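# Set blue and pale green plates side by side

## Task

Move the blue plate and the pale green plate to about the centre of the table so both rest flat and face up, placed next to each other with their rims in contact; at the end the robot must touch neither plate.

## Robot and tools

Robot: two arms, left_arm (base at about (-0.010, +0.235, 0) m in the scene frame) and right_arm (base at about (+0.043, -0.334, 0) m, turned very slightly). left_arm ends in a five-finger left hand, right_arm in a five-finger right hand; the left hand mirrors the right.

Frames: the scene frame has its origin at table-top height midway between the nominal bases, +x out over the table, +y toward left_arm, +z up. Arm names do not match image sides. Each arm reports its hand pose (end_effector_position in metres, end_effector_quat_wxyz) in its own base frame. Fixed cameras and the table use the scene frame. Motion offsets use the axes of that arm's current Hand target. Reported positions can be a few cm off, more at long reach.

Hand point: a spot 0.05 m in front of the palm and 0.15 m out from the wrist face. Its +z runs along the straight fingers, +y out of the palm, +x across the palm away from the thumb on the right hand (toward the thumb on the left hand). Straight fingertips reach 0.06 to 0.07 m past it along +z and sit 0.06 m behind it along -y. A wrist bracket on the little-finger side reaches 0.10 m across the palm and can strike things.

The row (used by both execute_actions and move): always 28 numbers, each in [-1, 1], covering both arms even if one is idle. Order: left_arm dx, dy, dz, rx, ry, rz; left hand little, ring, middle, index, thumb_bend, thumb_turn, force_limit, speed; then the same 14 for right_arm and its hand. dx..rz are an offset, not a pose: a shift from that arm's Hand target as it stood when the action or move began, in that target's own axes. 1.0 equals 0.6 m for dx, dy, dz or 180 degrees for the rotation vector rx, ry, rz. All six zero re-requests the current Hand target. Sending the same offset again moves further.

Hand numbers are targets, not offsets: fingers and thumb_bend +1 straight, -1 curled; thumb_turn +1 beside the palm, -1 opposite the fingers. force_limit maps -1..+1 to about 0..10 N of fingertip force (0..15 N for the two thumb motors); speed rises from nearly zero at -1 to full at +0.48 and stays full to +1. For a gentle grip close at speed -0.94 or below. There is no 'no change' value: to keep a hand as it is, resend its last eight numbers actually executed (or, before any, its hand_measured six plus hand_force_limit and hand_speed). A motor starts only when its target changes by at least 0.002. With the thumb turned in front, the hand can hold objects about 0.035 to 0.065 m thick, or a handle down to 0.025 m. To open, send a target more open than hand_measured; to squeeze harder, raise force_limit and send a more closed target.

execute_actions(actions, cameras): actions is a list of actions; each action is a table of up to 15 rows, one per 1/30 s step, and each row counts from the action's starting Hand target, not from the row before. A short table repeats its last row to fill 15 steps. An empty list returns camera images; otherwise images come only if cameras names them.

move(target, speed, blend, blocking, cameras): target is one 28-number row or up to 15 such rows, all offsets from the same starting Hand targets. speed is the top path speed in m/s (0.002 to 4.3, default 0.25; turning up to twice that in rad/s), one value or one per target. blend in metres rounds corners at intermediate targets (0 stops at each). blocking=false returns after about 0.5 s while the move continues. Paths are straight, end together, are capped at 10 s, and do not avoid obstacles or the other arm. Result adds a move: line, e.g. done, off_target, moving, held or fault, plus limits such as paced (pose clipped) or held (steps withheld). done means at rest within 10 mm and 2 degrees; neither done nor off_target says anything about contact.

wait(seconds 0 to 10, cameras) lets time pass holding last commands. stop(cameras) brakes a running move. zoom_image(camera, region [x0, y0, x1, y1] pixels, max 504 by 504) enlarges part of the newest image from cam_head_left, cam_head_right or cam_high. show_instructions() shows reference pages. finished_scene(scene) ends the scene; call it only when the goal holds.

Results: Hand target (last commanded pose after clipping; the next offsets count from it), end_effector_position/quat, joint positions, velocities and torques, hand_measured, hand_stopped_by (moving, target, force, stalled, fault), hand_load_n (positive means the finger is pushed open; near 0 after losing a grip). Hands often rest 1 to 3 cm (sometimes 5 cm) short of the command, mostly low, from friction and weight; the next command re-asks, or send the missing distance. Orientation is clipped to within 40 degrees of the current one per step. A move passing near an arm's own base can flip its shoulder; route around it.

Cameras: cam_head_left, cam_head_right (a stereo pair on one bar) and cam_high, each 672x504.

Avoid: dropping or releasing moving plates, knocking anything off the table, fast impacts, pressing hard or past contact, arms touching or one hand gripping the other, overloading fingers. Objects may get nudged by outside pushes. Long holds, stretched arms or pushing at unreachable poses heat motors; MOTOR HOT warns, and at 100 °C the arm drops for 30 to 60 s.

Each tool is called after "Request:" as a command line: name --argument value for each argument, lists and objects as JSON in quotes; but a table of rows of numbers goes row by row, as --pt "numbers of a row", without its own name.

Reference images:

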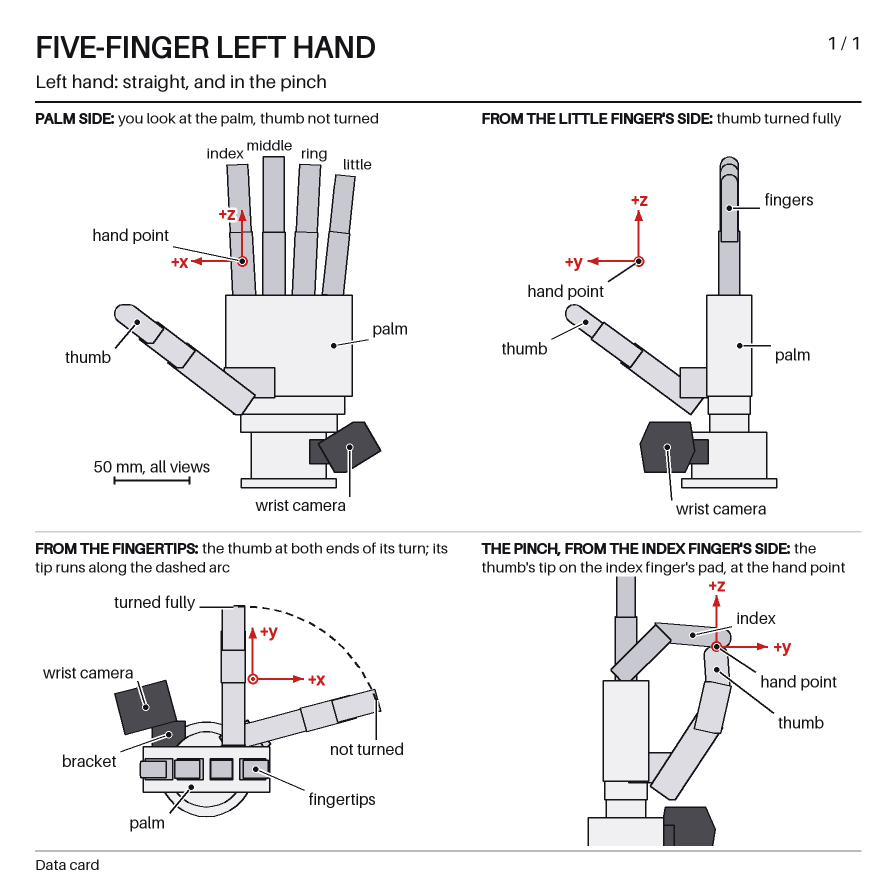

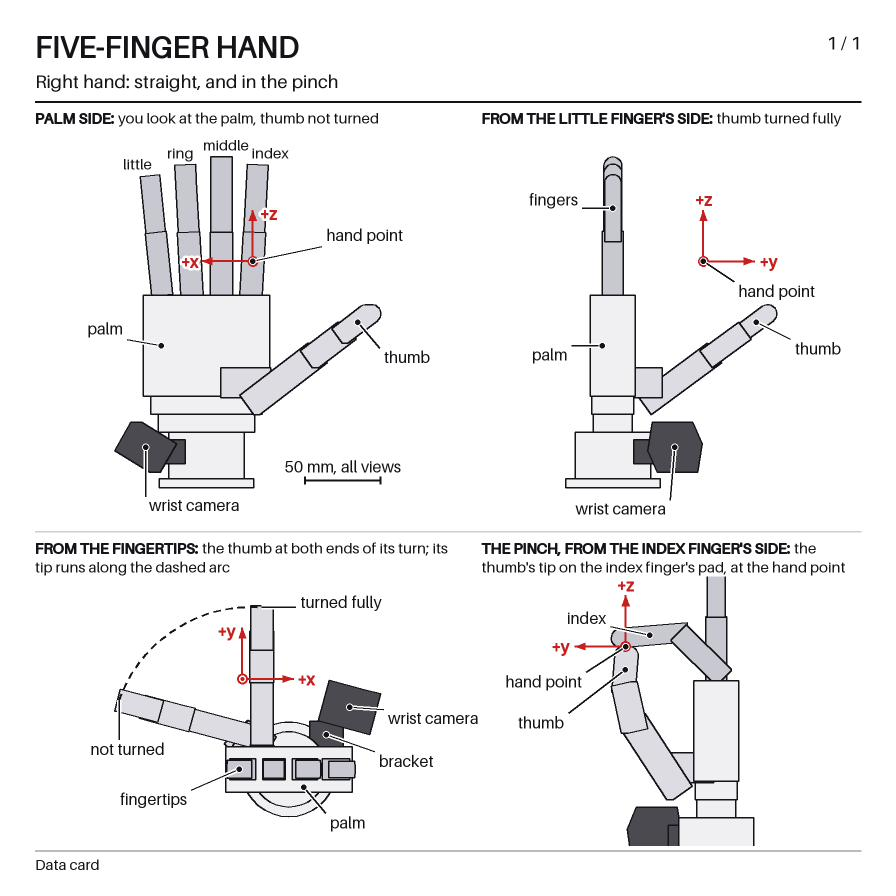

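## Session

Request:
execute_actions --actions '[]'

Scene clock: 0.00 s.
left_arm: end_effector_position=(+0.4381, +0.2014, +0.1831) hand_measured=(+1.000, +1.000, +1.000, +1.000, +1.000, +1.000) hand_load_n=(+0.0, +0.0, +0.0, +0.0, +0.0, +0.0) hand_stopped_by=(target, target, target, target, target, target) hand_force_limit=0.00 hand_speed=-0.80 end_effector_quat_wxyz=(+0.469, +0.792, +0.060, +0.386) | right_arm: end_effector_position=(+0.3228, -0.0854, +0.3259) hand_measured=(+1.000, +1.000, +1.000, +1.000, +1.000, +1.000) hand_load_n=(+0.0, +0.0, +0.0, +0.0, +0.0, +0.0) hand_stopped_by=(target, target, target, target, target, target) hand_force_limit=0.00 hand_speed=-0.80 end_effector_quat_wxyz=(+0.187, -0.051, +0.981, +0.029)
Joint positions: left_arm=[0.866 1.856 1.19 -1.266 1.287 -0.582] | right_arm=[-0.614 1.037 1.229 -1.497 -0.276 0.89]
Joint velocities: within noise
Joint torques (N m): no reading
Heat: left arm: hottest waist 27 °C; right arm: hottest wrist roll 29 °C.
Hand target: left_arm +0.4432, +0.2048, +0.1946; +0.463, +0.792, +0.051, +0.394 | right_arm +0.3280, -0.0867, +0.3397; +0.202, -0.054, +0.978, +0.020

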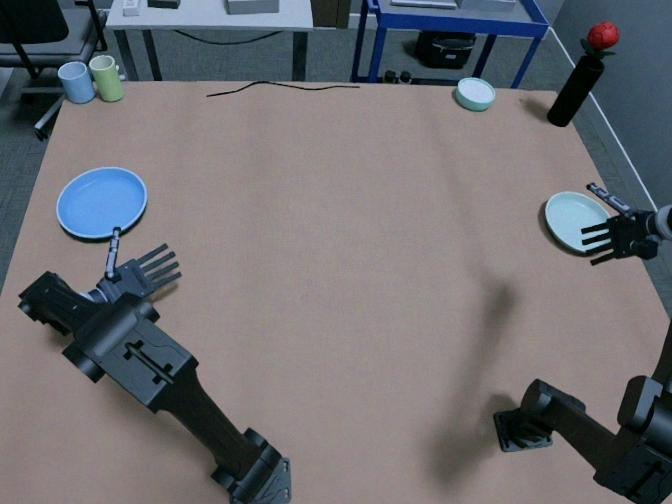

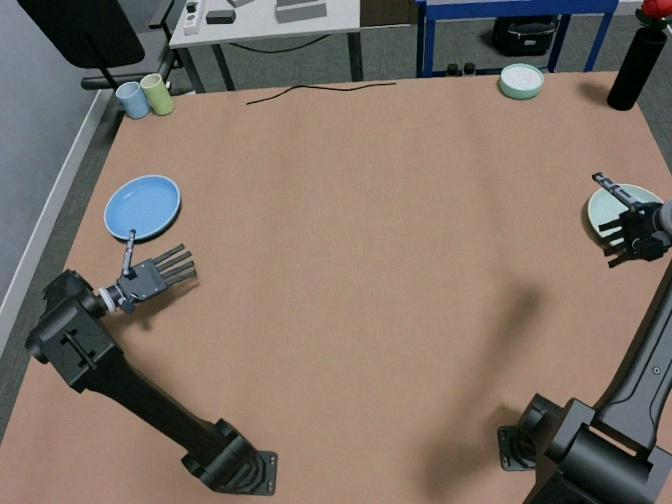

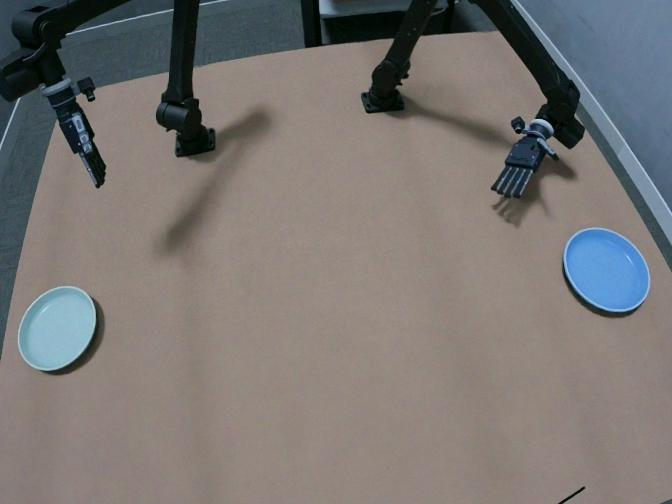

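Request:
move --target '[0.504,-0.188,0.141,0.3172,-0.2699,0.0349,1,1,1,1,1,1,0,-0.8,-0.3063,-0.3703,0.4345,0.0128,0.1289,0.0344,1,1,1,1,1,1,0,-0.8]' --cameras '["all"]'

Scene clock: 82.47 s.
left_arm: end_effector_position=(+0.7246, +0.3389, +0.2351) hand_measured=(+1.000, +1.000, +1.000, +1.000, +1.000, +1.000) hand_load_n=(+0.0, +0.0, +0.0, +0.0, +0.0, +0.0) hand_stopped_by=(target, target, target, target, target, target) hand_force_limit=0.00 hand_speed=-0.80 end_effector_quat_wxyz=(-0.067, +0.983, +0.047, +0.164) | right_arm: end_effector_position=(+0.6084, -0.2773, +0.1662) hand_measured=(+1.000, +1.000, +1.000, +1.000, +1.000, +1.000) hand_load_n=(+0.0, +0.0, +0.0, +0.0, +0.0, +0.0) hand_stopped_by=(target, target, target, target, target, target) hand_force_limit=0.00 hand_speed=-0.80 end_effector_quat_wxyz=(-0.005, -0.003, +1.000, +0.005)
Joint positions: left_arm=[0.53 2.438 2.869 -1.648 0.032 -1.142] | right_arm=[-0.529 2.173 2.251 -1.662 -0.004 1.035]
Joint torques (N m): left_arm=[1.44 -19.84 12.16 1.83 -0.1 -0.16] | right_arm=[0.62 -20.78 12.37 0.12 0.17 0.11]
Heat: left arm: hottest elbow 31 °C; right arm: hottest elbow 34 °C.
Hand target: left_arm +0.7390, +0.3448, +0.2595; +0.000, +1.000, +0.000, -0.001 | right_arm +0.6234, -0.2735, +0.1697; +0.001, +0.000, +1.000, +0.000
Off the commanded pose: left_arm 0.029 m, 21 deg | right_arm 0.016 m, 1 deg.
elbow stopped short (left arm): the move would have taken joint 3 (elbow) straighter than the controller allows.
move: off_target (left_arm, right_arm)

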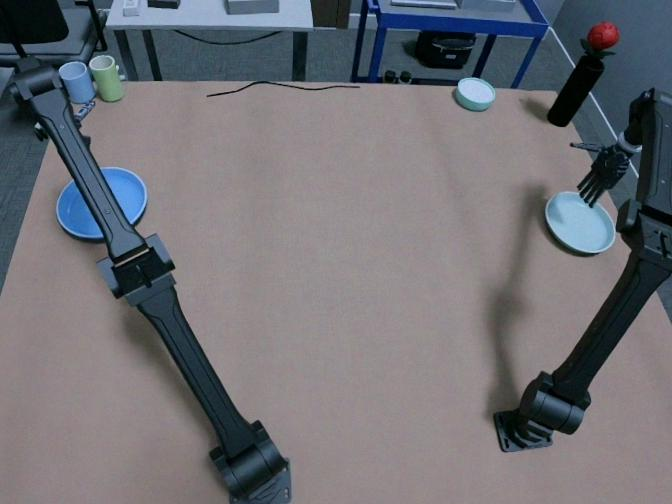

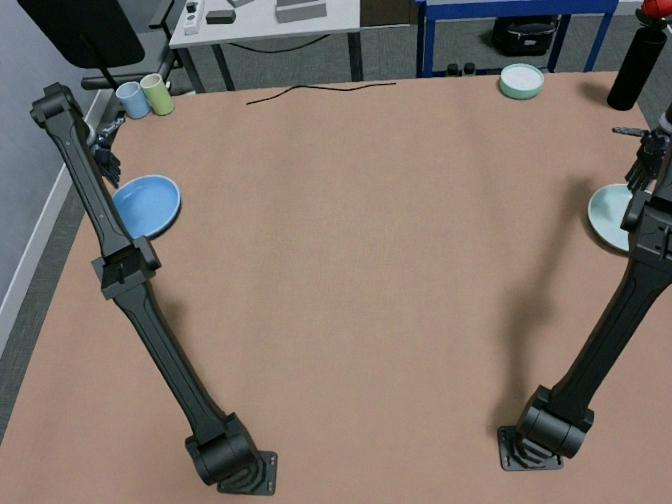

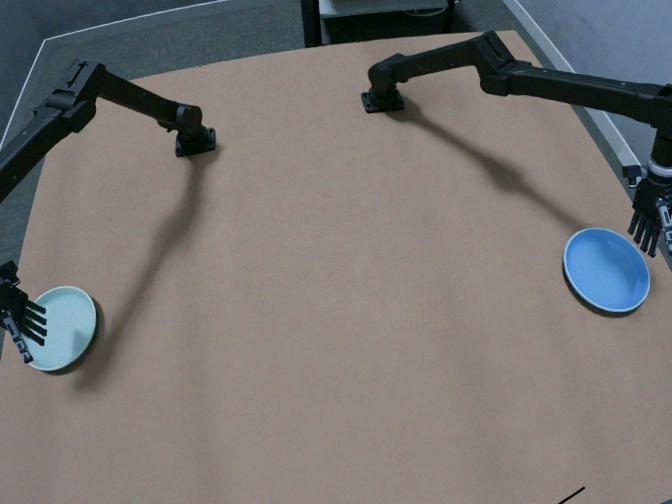

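Request:
zoom_image --camera "cam_head_left" --region '[520, 120, 672, 280]'

Request:
zoom_image --camera "cam_high" --region '[0, 240, 140, 400]'

Request:
zoom_image --camera "cam_high" --region '[532, 180, 672, 340]'

Scaled by 3.150.

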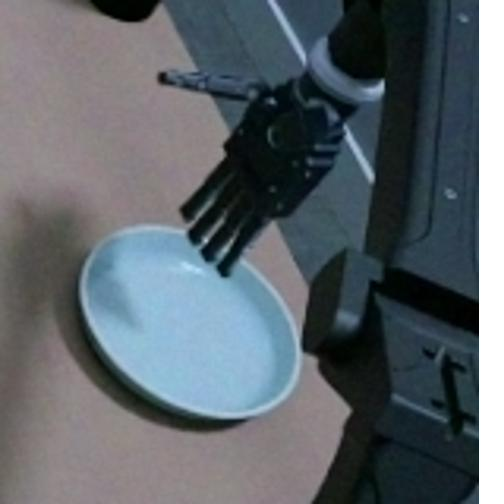

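Scaled by 3.150.

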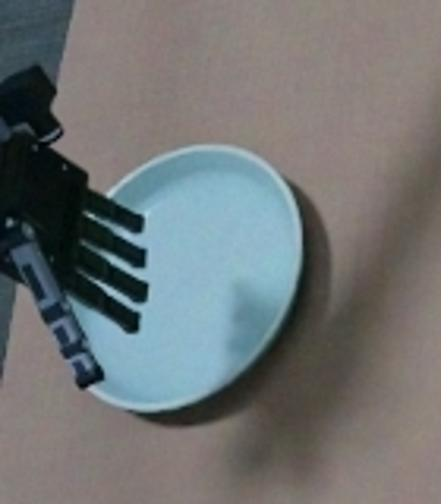

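Scaled by 3.150.

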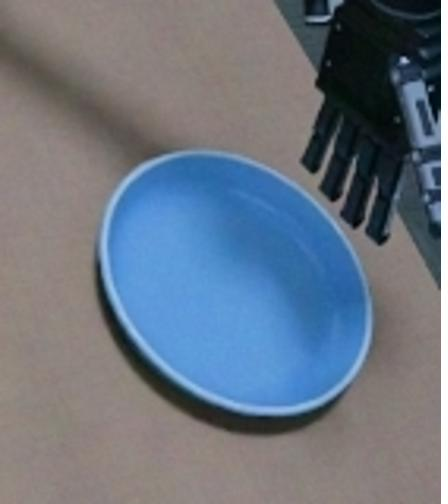

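Request:
move --target '[0.01,-0.008,0.1833,0,0,0,1,1,1,1,1,1,0,-0.8,0,0,0.1,0,0,0,1,1,1,1,1,1,0,-0.8]' --cameras '["all"]' --speed 0.2

Scene clock: 156.30 s.
left_arm: end_effector_position=(+0.7310, +0.3429, +0.1230) hand_measured=(+1.000, +1.000, +1.000, +1.000, +1.000, +1.000) hand_load_n=(-0.5, -0.5, +0.0, +0.0, +0.0, +0.0) hand_stopped_by=(target, target, target, target, target, target) hand_force_limit=0.00 hand_speed=-0.80 end_effector_quat_wxyz=(-0.042, +0.993, +0.046, +0.099) | right_arm: end_effector_position=(+0.6127, -0.2798, +0.1228) hand_measured=(+1.000, +1.000, +1.000, +1.000, +1.000, +1.000) hand_load_n=(+0.0, +0.0, +0.0, +0.0, +0.0, +0.0) hand_stopped_by=(target, target, target, target, target, target) hand_force_limit=0.00 hand_speed=-0.80 end_effector_quat_wxyz=(+0.002, -0.004, +1.000, +0.001)
Joint positions: left_arm=[0.527 2.582 2.872 -1.646 0.018 -1.137] | right_arm=[-0.529 2.173 2.137 -1.534 -0.004 1.035]
Joint torques (N m): left_arm=[1.14 -21.42 12 1.4 -0.12 0.15] | right_arm=[0.5 -21.3 8.57 1.43 0.16 0.12]
Heat: left arm: hottest elbow 35 °C; right arm: hottest elbow 37 °C.
Hand target: left_arm +0.7449, +0.3496, +0.1495; +0.000, +1.000, +0.000, -0.001 | right_arm +0.6236, -0.2735, +0.1097; +0.001, +0.000, +1.000, +0.000
Off the commanded pose: left_arm 0.031 m, 13 deg | right_arm 0.018 m, 0 deg.
elbow stopped short (left arm): the move would have taken joint 3 (elbow) straighter than the controller allows.
move: off_target (left_arm, right_arm)

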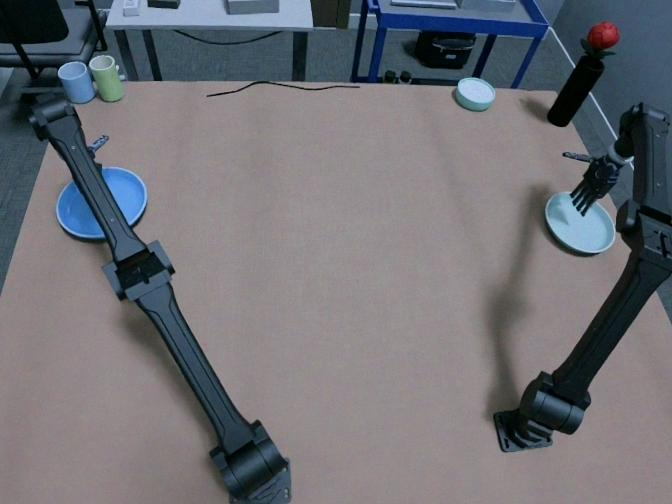

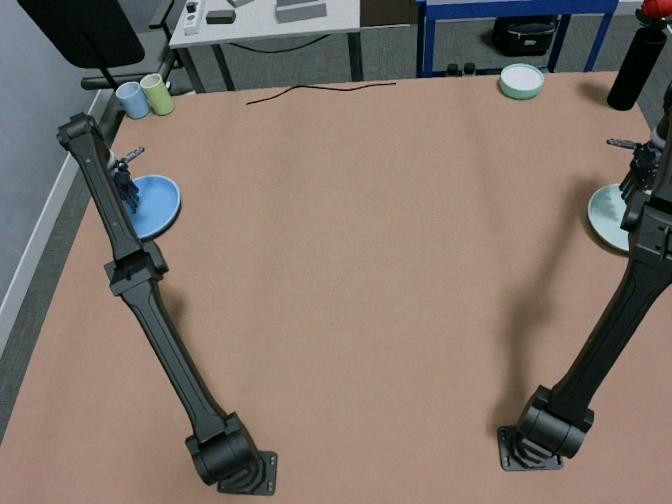

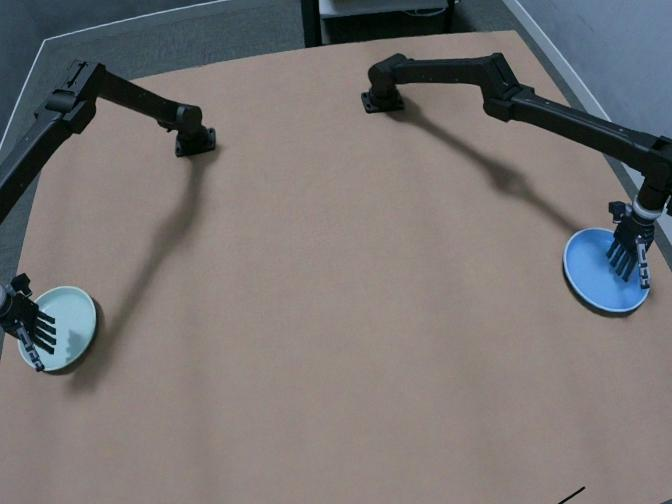

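Request:
zoom_image --camera "cam_high" --region '[552, 190, 672, 330]'

Request:
zoom_image --camera "cam_high" --region '[0, 260, 120, 400]'

Request:
zoom_image --camera "cam_head_left" --region '[520, 140, 660, 280]'

Request:
zoom_image --camera "cam_head_right" --region '[80, 130, 200, 270]'

Scaled by 3.600.

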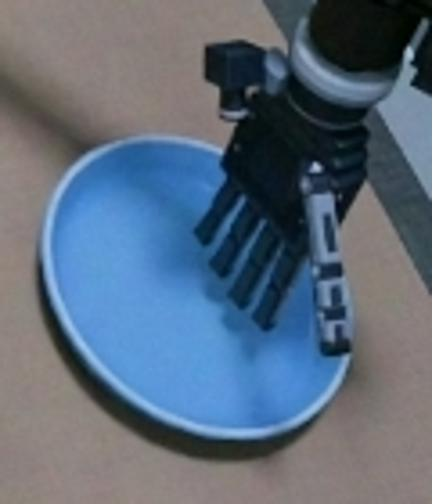

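Scaled by 3.600.

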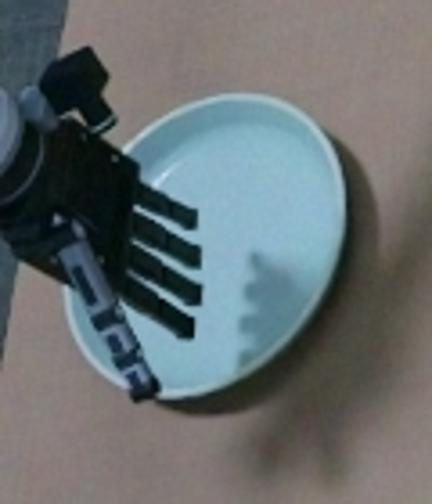

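Scaled by 3.600.

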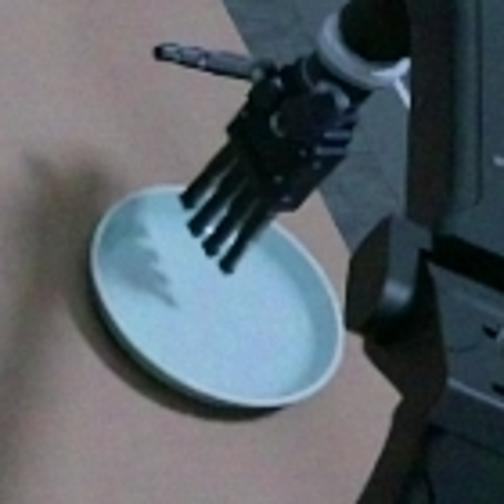

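Scaled by 3.600.

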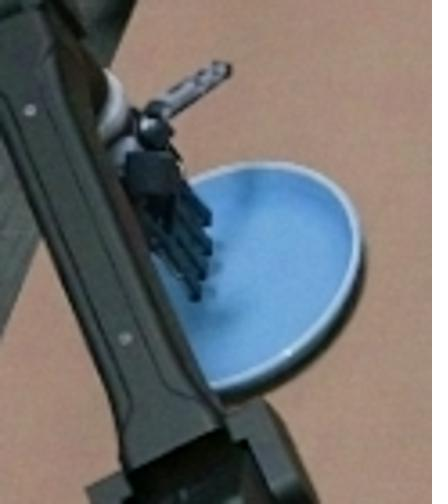

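Request:
zoom_image --camera "cam_high" --region '[585, 230, 655, 310]'

Request:
zoom_image --camera "cam_head_right" --region '[110, 170, 170, 240]'

Scaled by 6.300.

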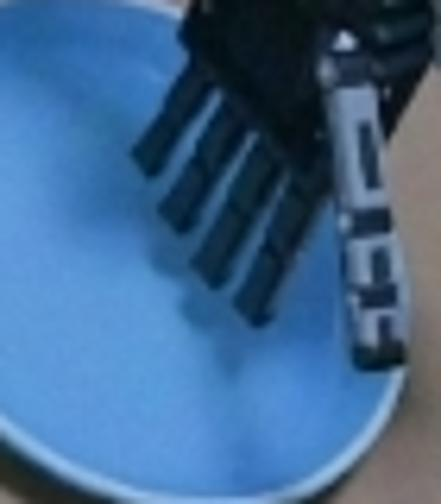

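Scaled by 7.200.

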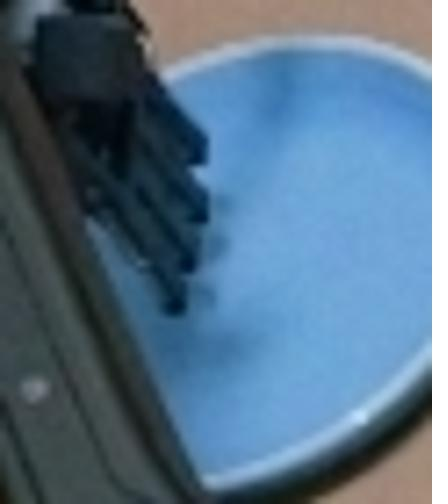

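Request:
move --target '[-0.0333,0.0083,0.0417,0,0,0,1,1,1,1,1,1,0,-0.8,0.05,0,0.05,0,0,0,1,1,1,1,1,1,0,-0.8]' --cameras '["all"]' --speed 0.1

Request:
zoom_image --camera "cam_high" --region '[552, 200, 672, 320]'

Request:
zoom_image --camera "cam_high" --region '[0, 270, 120, 390]'

Request:
zoom_image --camera "cam_head_left" --region '[530, 160, 650, 280]'

Request:
zoom_image --camera "cam_head_right" --region '[90, 150, 200, 260]'

Scene clock: 228.67 s.
left_arm: end_effector_position=(+0.7218, +0.3385, +0.1088) hand_measured=(+1.000, +1.000, +1.000, +1.000, +1.000, +1.000) hand_load_n=(+0.0, +0.0, +0.0, +0.0, +0.0, +0.0) hand_stopped_by=(target, target, target, target, target, target) hand_force_limit=0.00 hand_speed=-0.80 end_effector_quat_wxyz=(-0.034, +0.996, +0.032, +0.077) | right_arm: end_effector_position=(+0.5962, -0.2705, +0.0822) hand_measured=(+1.000, +1.000, +1.000, +1.000, +1.000, +1.000) hand_load_n=(+0.0, +0.0, +0.0, +0.0, +0.0, +0.0) hand_stopped_by=(target, target, target, target, target, target) hand_force_limit=0.00 hand_speed=-0.80 end_effector_quat_wxyz=(+0.001, -0.004, +1.000, +0.001)
Joint positions: left_arm=[0.527 2.597 2.872 -1.677 0.014 -1.108] | right_arm=[-0.529 2.125 1.95 -1.394 -0.002 1.035]
Joint torques (N m): left_arm=[1.55 -20.89 11.74 -0.1 -0.12 0.15] | right_arm=[-0.97 -21.95 7.47 1.09 0.16 -0.11]
Heat: left arm: hottest shoulder 39 °C; right arm: hottest shoulder 33 °C.
Hand target: left_arm +0.7249, +0.3446, +0.1245; +0.000, +1.000, +0.000, -0.001 | right_arm +0.5937, -0.2735, +0.0796; +0.001, +0.000, +1.000, +0.000
Off the commanded pose: left_arm 0.017 m, 10 deg | right_arm 0.005 m, 0 deg.
elbow stopped short (left arm): the move would have taken joint 3 (elbow) straighter than the controller allows.
joint sent to its limit (left arm) — joint 4 (wrist pitch), lower limit. The joint targets are off in position and orientation.
move: off_target (left_arm)

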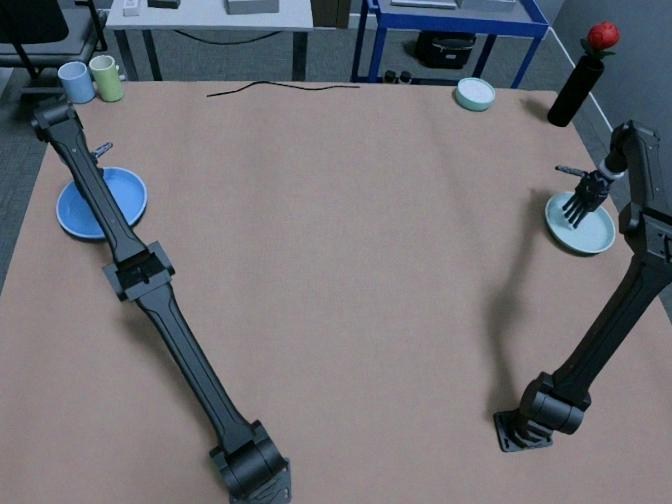

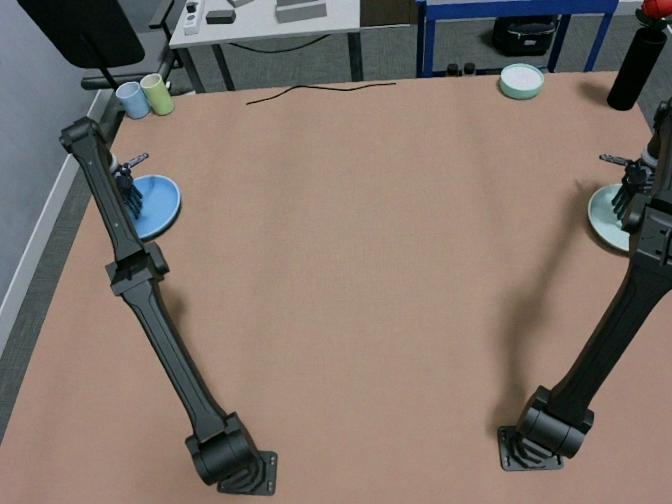

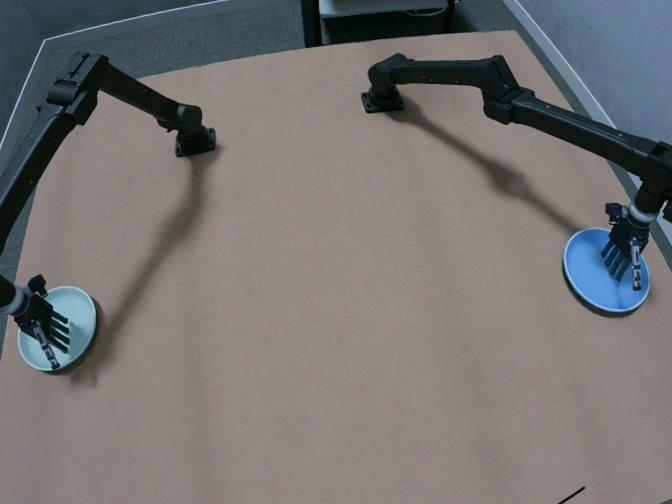

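Scaled by 4.200.

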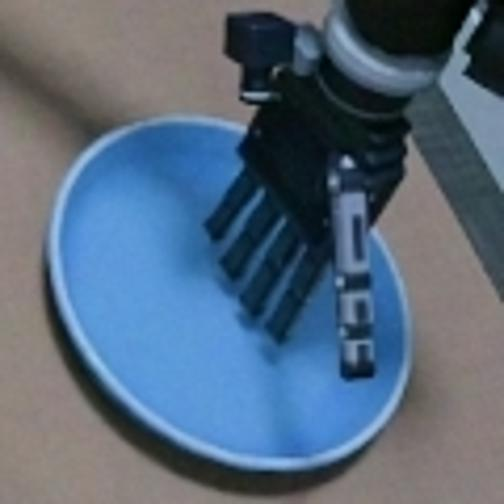

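Scaled by 4.200.

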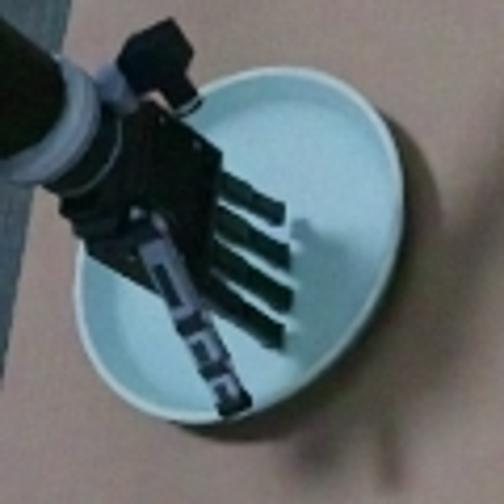

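Scaled by 4.200.

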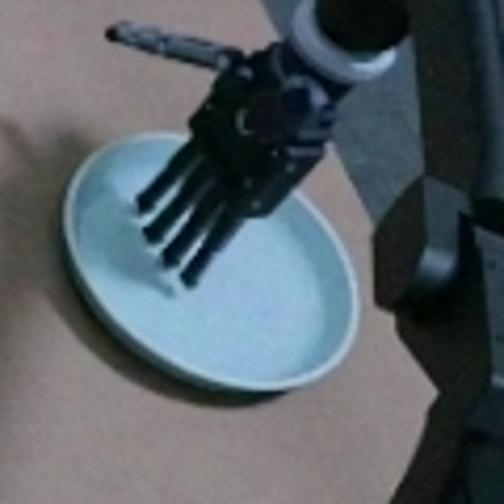

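Scaled by 4.582.

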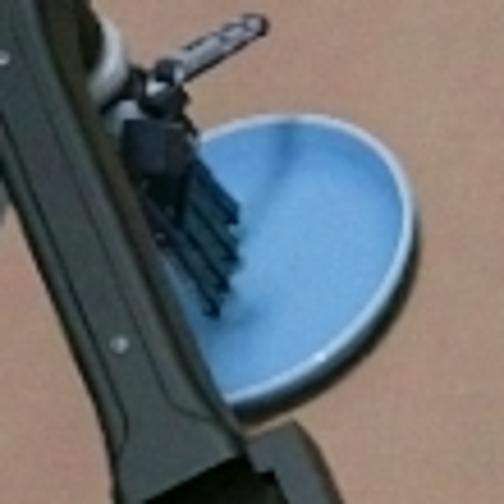

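Request:
move --target '[-0.0333,0.1667,0.0133,0,0,0,1,1,1,1,1,1,0,-0.8,0,0.1667,0,0,0,0,1,1,1,1,1,1,0,-0.8]' --cameras '["all"]' --speed 0.12

Request:
zoom_image --camera "cam_high" --region '[532, 200, 652, 320]'

Request:
zoom_image --camera "cam_high" --region '[0, 270, 120, 390]'

Request:
zoom_image --camera "cam_head_left" --region '[530, 160, 650, 280]'

Request:
zoom_image --camera "cam_head_right" --region '[90, 150, 200, 260]'

Scene clock: 245.97 s.
left_arm: end_effector_position=(+0.7039, +0.2492, +0.0951) hand_measured=(+1.000, +1.000, +1.000, +1.000, +1.000, +1.000) hand_load_n=(+0.0, +0.0, +0.0, +0.0, +0.0, +0.0) hand_stopped_by=(target, target, target, target, target, target) hand_force_limit=0.00 hand_speed=-0.80 end_effector_quat_wxyz=(-0.005, +1.000, -0.005, +0.006) | right_arm: end_effector_position=(+0.5836, -0.1970, +0.0813) hand_measured=(+1.000, +1.000, +1.000, +1.000, +1.000, +1.000) hand_load_n=(+0.0, +0.0, +0.5, +0.0, +0.0, +0.0) hand_stopped_by=(target, target, target, target, target, target) hand_force_limit=0.00 hand_speed=-0.80 end_effector_quat_wxyz=(-0.006, +0.013, +1.000, -0.004)
Joint positions: left_arm=[0.431 2.458 2.579 -1.677 -0.003 -1.13] | right_arm=[-0.431 1.998 1.741 -1.322 0.011 1.165]
Joint torques (N m): left_arm=[0.97 -22.95 7.27 -0.27 0.04 -0.17] | right_arm=[1.73 -20.13 7.42 1.29 -0.39 0.09]
Heat: left arm: hottest elbow 37 °C; right arm: hottest shoulder 33 °C.
Hand target: left_arm +0.7049, +0.2446, +0.1165; +0.000, +1.000, +0.000, -0.001 | right_arm +0.5936, -0.1735, +0.0797; +0.001, +0.000, +1.000, +0.000
Off the commanded pose: left_arm 0.022 m, 1 deg | right_arm 0.026 m, 2 deg.
joint sent to its limit (left arm) — joint 4 (wrist pitch), lower limit. The joint targets are off in position, not in orientation.
move: off_target (left_arm, right_arm)

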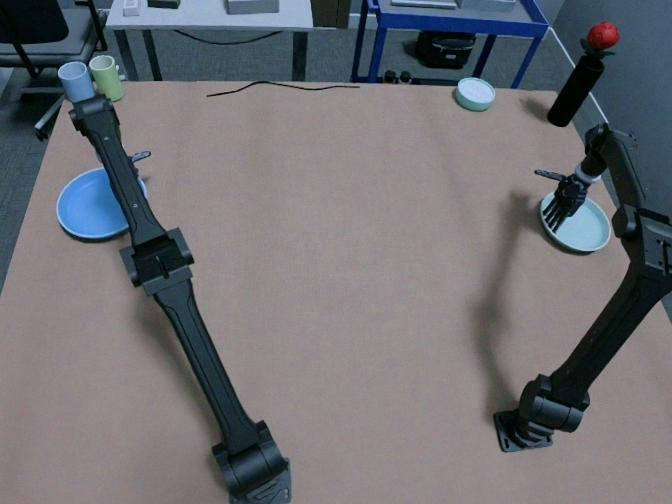

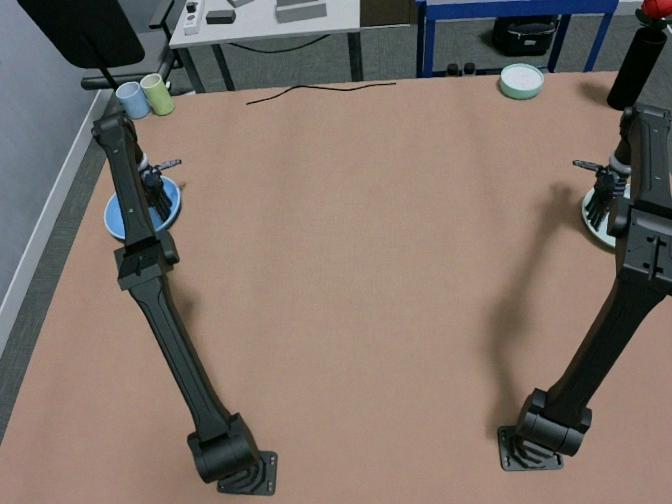

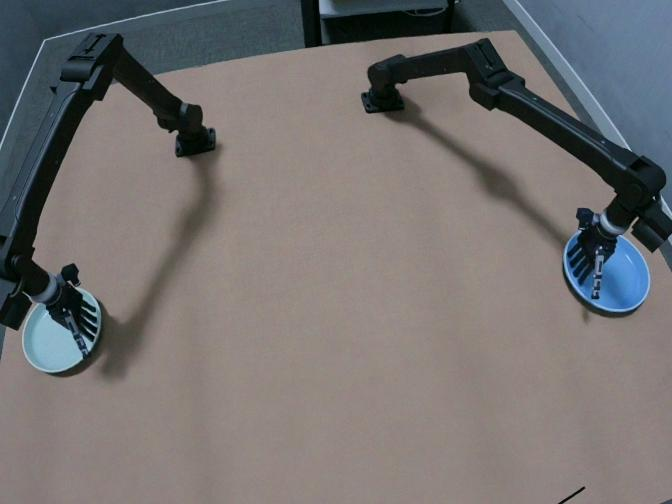

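Scaled by 4.200.

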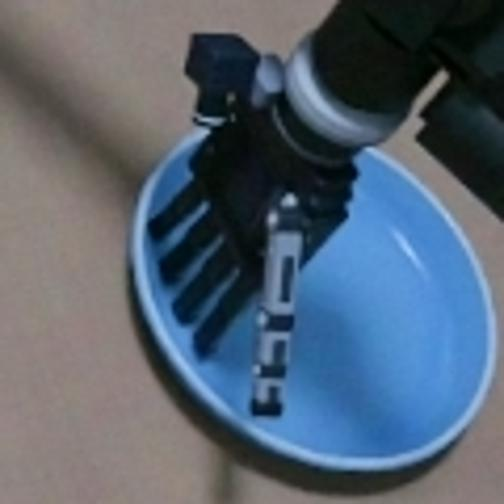

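Scaled by 4.200.

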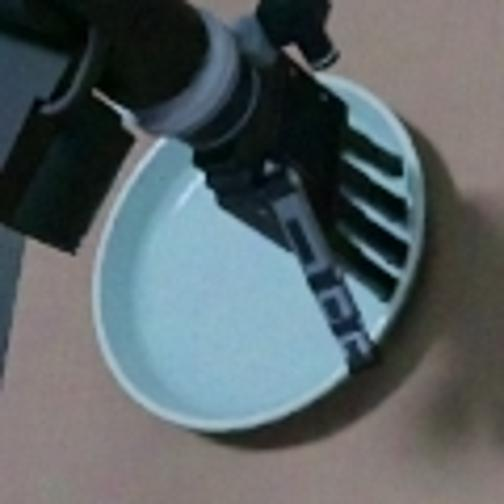

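Scaled by 4.200.

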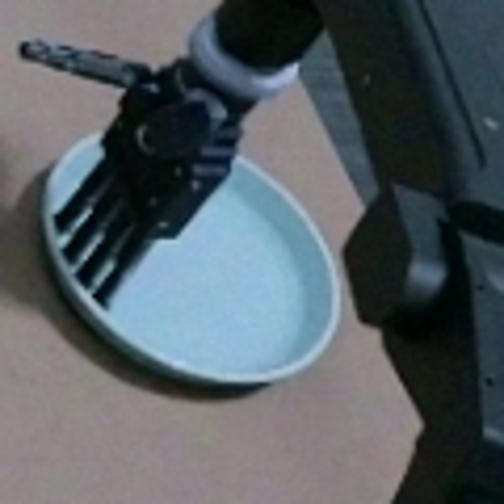

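Scaled by 4.582.

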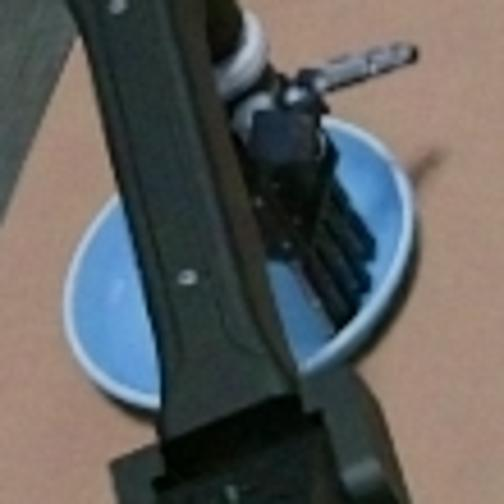

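Request:
move --target '[-0.05,0.25,0.02,0,0,0,1,1,1,1,1,1,0,-0.8,0.02,0.25,0,0,0,0,1,1,1,1,1,1,0,-0.8]' --cameras '["all"]' --speed 0.12

Request:
zoom_image --camera "cam_high" --region '[452, 200, 592, 340]'

Request:
zoom_image --camera "cam_high" --region '[60, 260, 200, 400]'

Scene clock: 263.03 s.
left_arm: end_effector_position=(+0.6685, +0.1181, +0.0914) hand_measured=(+1.000, +1.000, +1.000, +1.000, +1.000, +1.000) hand_load_n=(+0.0, +0.0, +0.5, +0.0, +0.0, +0.0) hand_stopped_by=(target, target, target, target, target, target) hand_force_limit=0.00 hand_speed=-0.80 end_effector_quat_wxyz=(-0.005, +1.000, +0.003, -0.013) | right_arm: end_effector_position=(+0.5791, -0.0421, +0.0801) hand_measured=(+1.000, +1.000, +1.000, +1.000, +1.000, +1.000) hand_load_n=(+0.0, +0.0, +0.0, +0.5, +0.0, +0.0) hand_stopped_by=(target, target, target, target, target, target) hand_force_limit=0.00 hand_speed=-0.80 end_effector_quat_wxyz=(-0.003, +0.001, +1.000, -0.008)
Joint positions: left_arm=[0.268 2.16 2.038 -1.472 -0.017 -1.309] | right_arm=[-0.178 1.866 1.536 -1.244 0.016 1.395]
Joint torques (N m): left_arm=[-0.85 -19.6 6.94 0.53 0.39 -0.21] | right_arm=[1.2 -18.32 7.28 1.1 -0.54 0.13]
Heat: left arm: hottest elbow 37 °C; right arm: hottest elbow 32 °C.
Hand target: left_arm +0.6749, +0.0946, +0.1046; +0.000, +1.000, +0.000, -0.001 | right_arm +0.5815, -0.0235, +0.0798; +0.001, +0.000, +1.000, +0.000
Off the commanded pose: left_arm 0.028 m, 2 deg | right_arm 0.019 m, 1 deg.
move: off_target (left_arm, right_arm)

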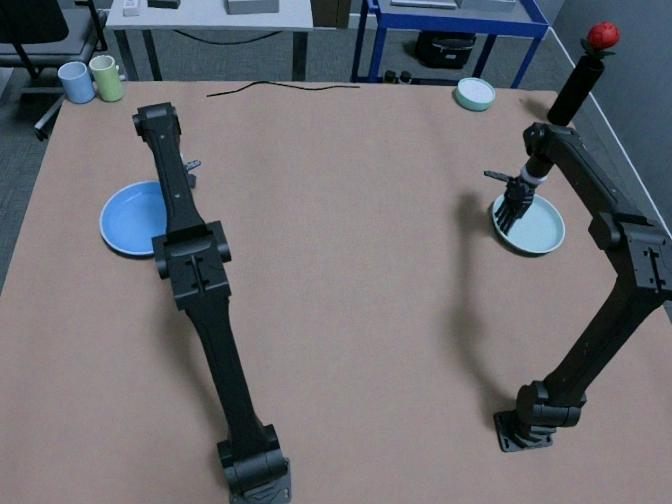

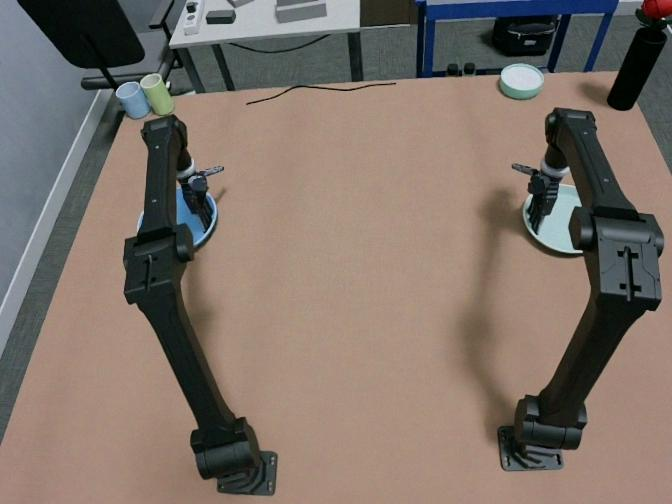

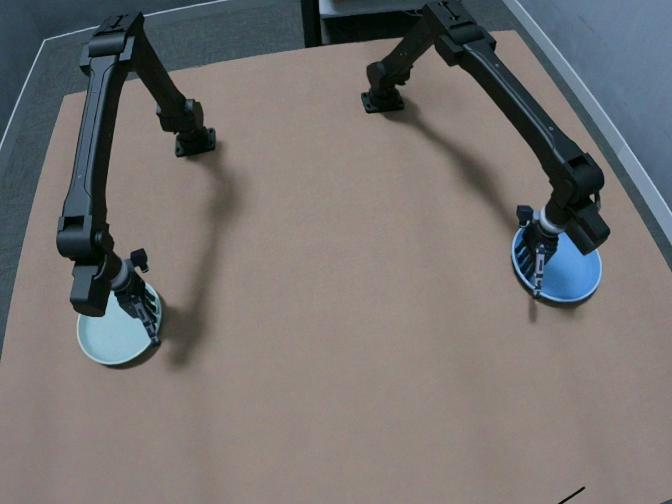

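Scaled by 3.600.

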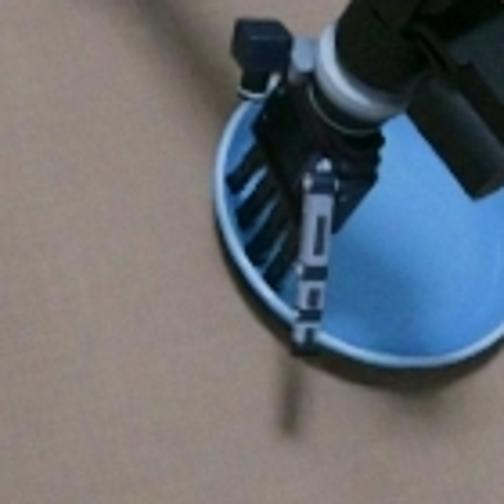

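Scaled by 3.600.

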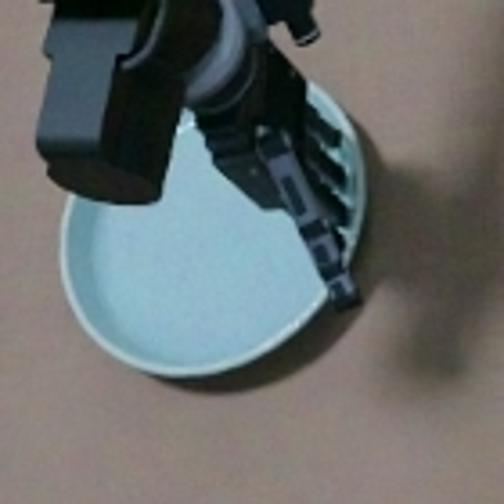

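Request:
move --target '[-0.0833,0.1667,0.0,0,0,0,1,1,1,1,1,1,0,-0.8,0.1333,0.35,0,0,0,0,1,1,1,1,1,1,0,-0.8]' --cameras '["all"]' --speed 0.15

Request:
zoom_image --camera "cam_high" --region '[420, 180, 580, 340]'

Request:
zoom_image --camera "cam_high" --region '[120, 220, 280, 380]'

Scene clock: 289.20 s.
left_arm: end_effector_position=(+0.6220, +0.0154, +0.0891) hand_measured=(+1.000, +1.000, +1.000, +1.000, +1.000, +1.000) hand_load_n=(+0.0, +0.0, +0.0, +0.0, +0.0, +0.0) hand_stopped_by=(target, target, target, target, target, target) hand_force_limit=0.00 hand_speed=-0.80 end_effector_quat_wxyz=(-0.007, +1.000, -0.001, -0.015) | right_arm: end_effector_position=(+0.5032, +0.1715, +0.0801) hand_measured=(+1.000, +1.000, +1.000, +1.000, +1.000, +1.000) hand_load_n=(+0.5, +0.0, -1.0, +0.0, +0.0, +0.0) hand_stopped_by=(target, target, target, target, target, target) hand_force_limit=0.00 hand_speed=-0.80 end_effector_quat_wxyz=(-0.002, -0.006, +1.000, -0.009)
Joint positions: left_arm=[0.122 1.975 1.728 -1.352 -0.017 -1.447] | right_arm=[0.238 1.696 1.297 -1.181 0.016 1.797]
Joint torques (N m): left_arm=[-0.79 -17.79 6.86 0.49 0.41 -0.26] | right_arm=[1.26 -15.03 7.23 1.26 -0.52 0.24]
Heat: left arm: hottest shoulder 37 °C; right arm: hottest elbow 31 °C.
Hand target: left_arm +0.6250, -0.0054, +0.1046; +0.000, +1.000, +0.000, -0.001 | right_arm +0.5014, +0.1865, +0.0797; +0.001, +0.000, +1.000, +0.000
Off the commanded pose: left_arm 0.026 m, 2 deg | right_arm 0.015 m, 1 deg.
move: off_target (left_arm, right_arm)

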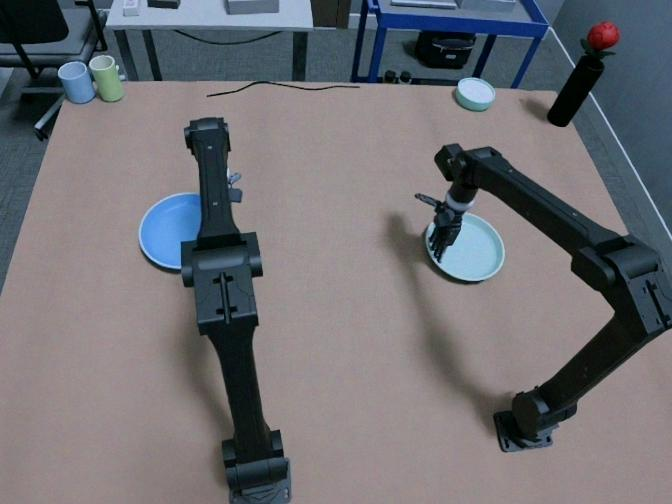

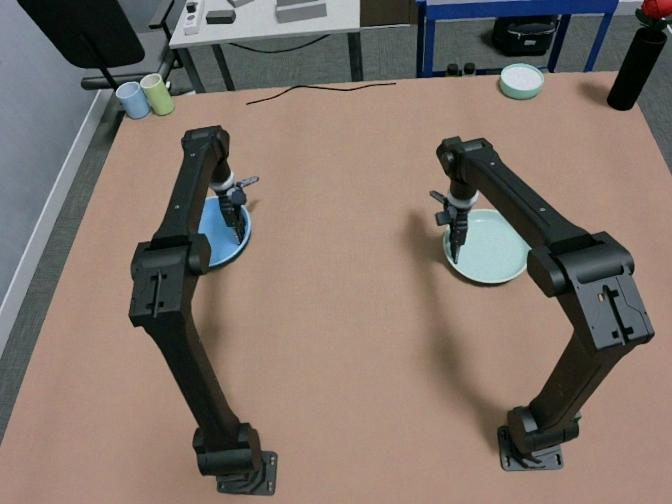

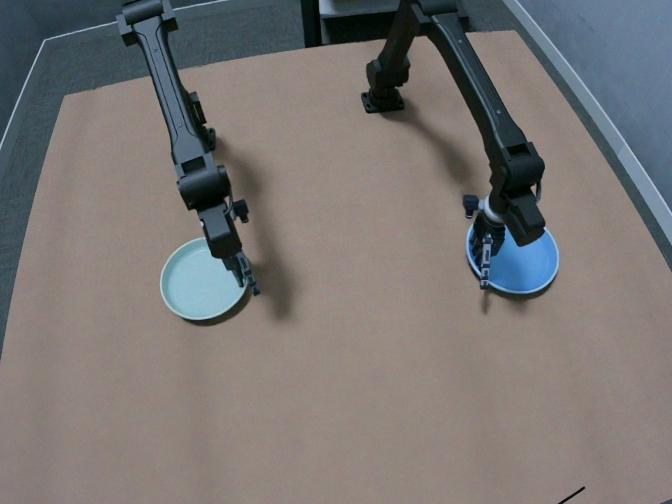

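Scaled by 3.150.

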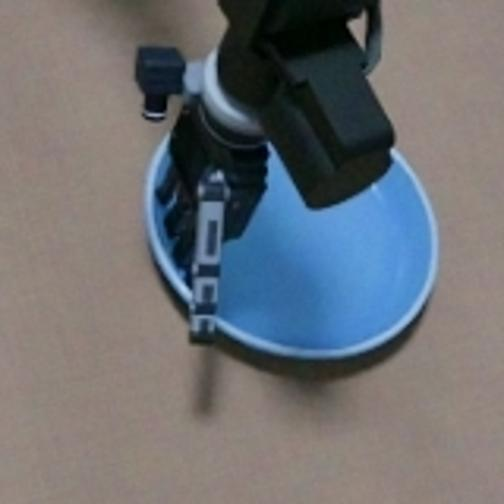

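Scaled by 3.150.

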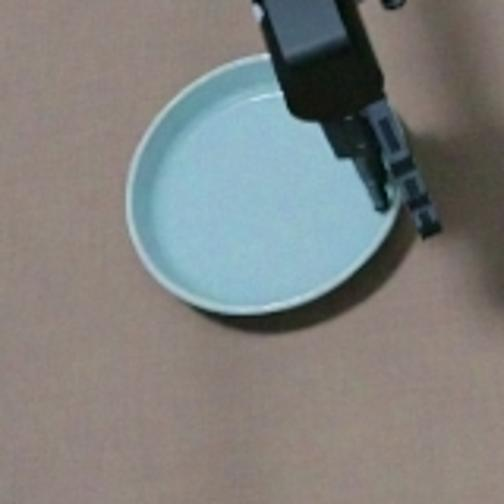

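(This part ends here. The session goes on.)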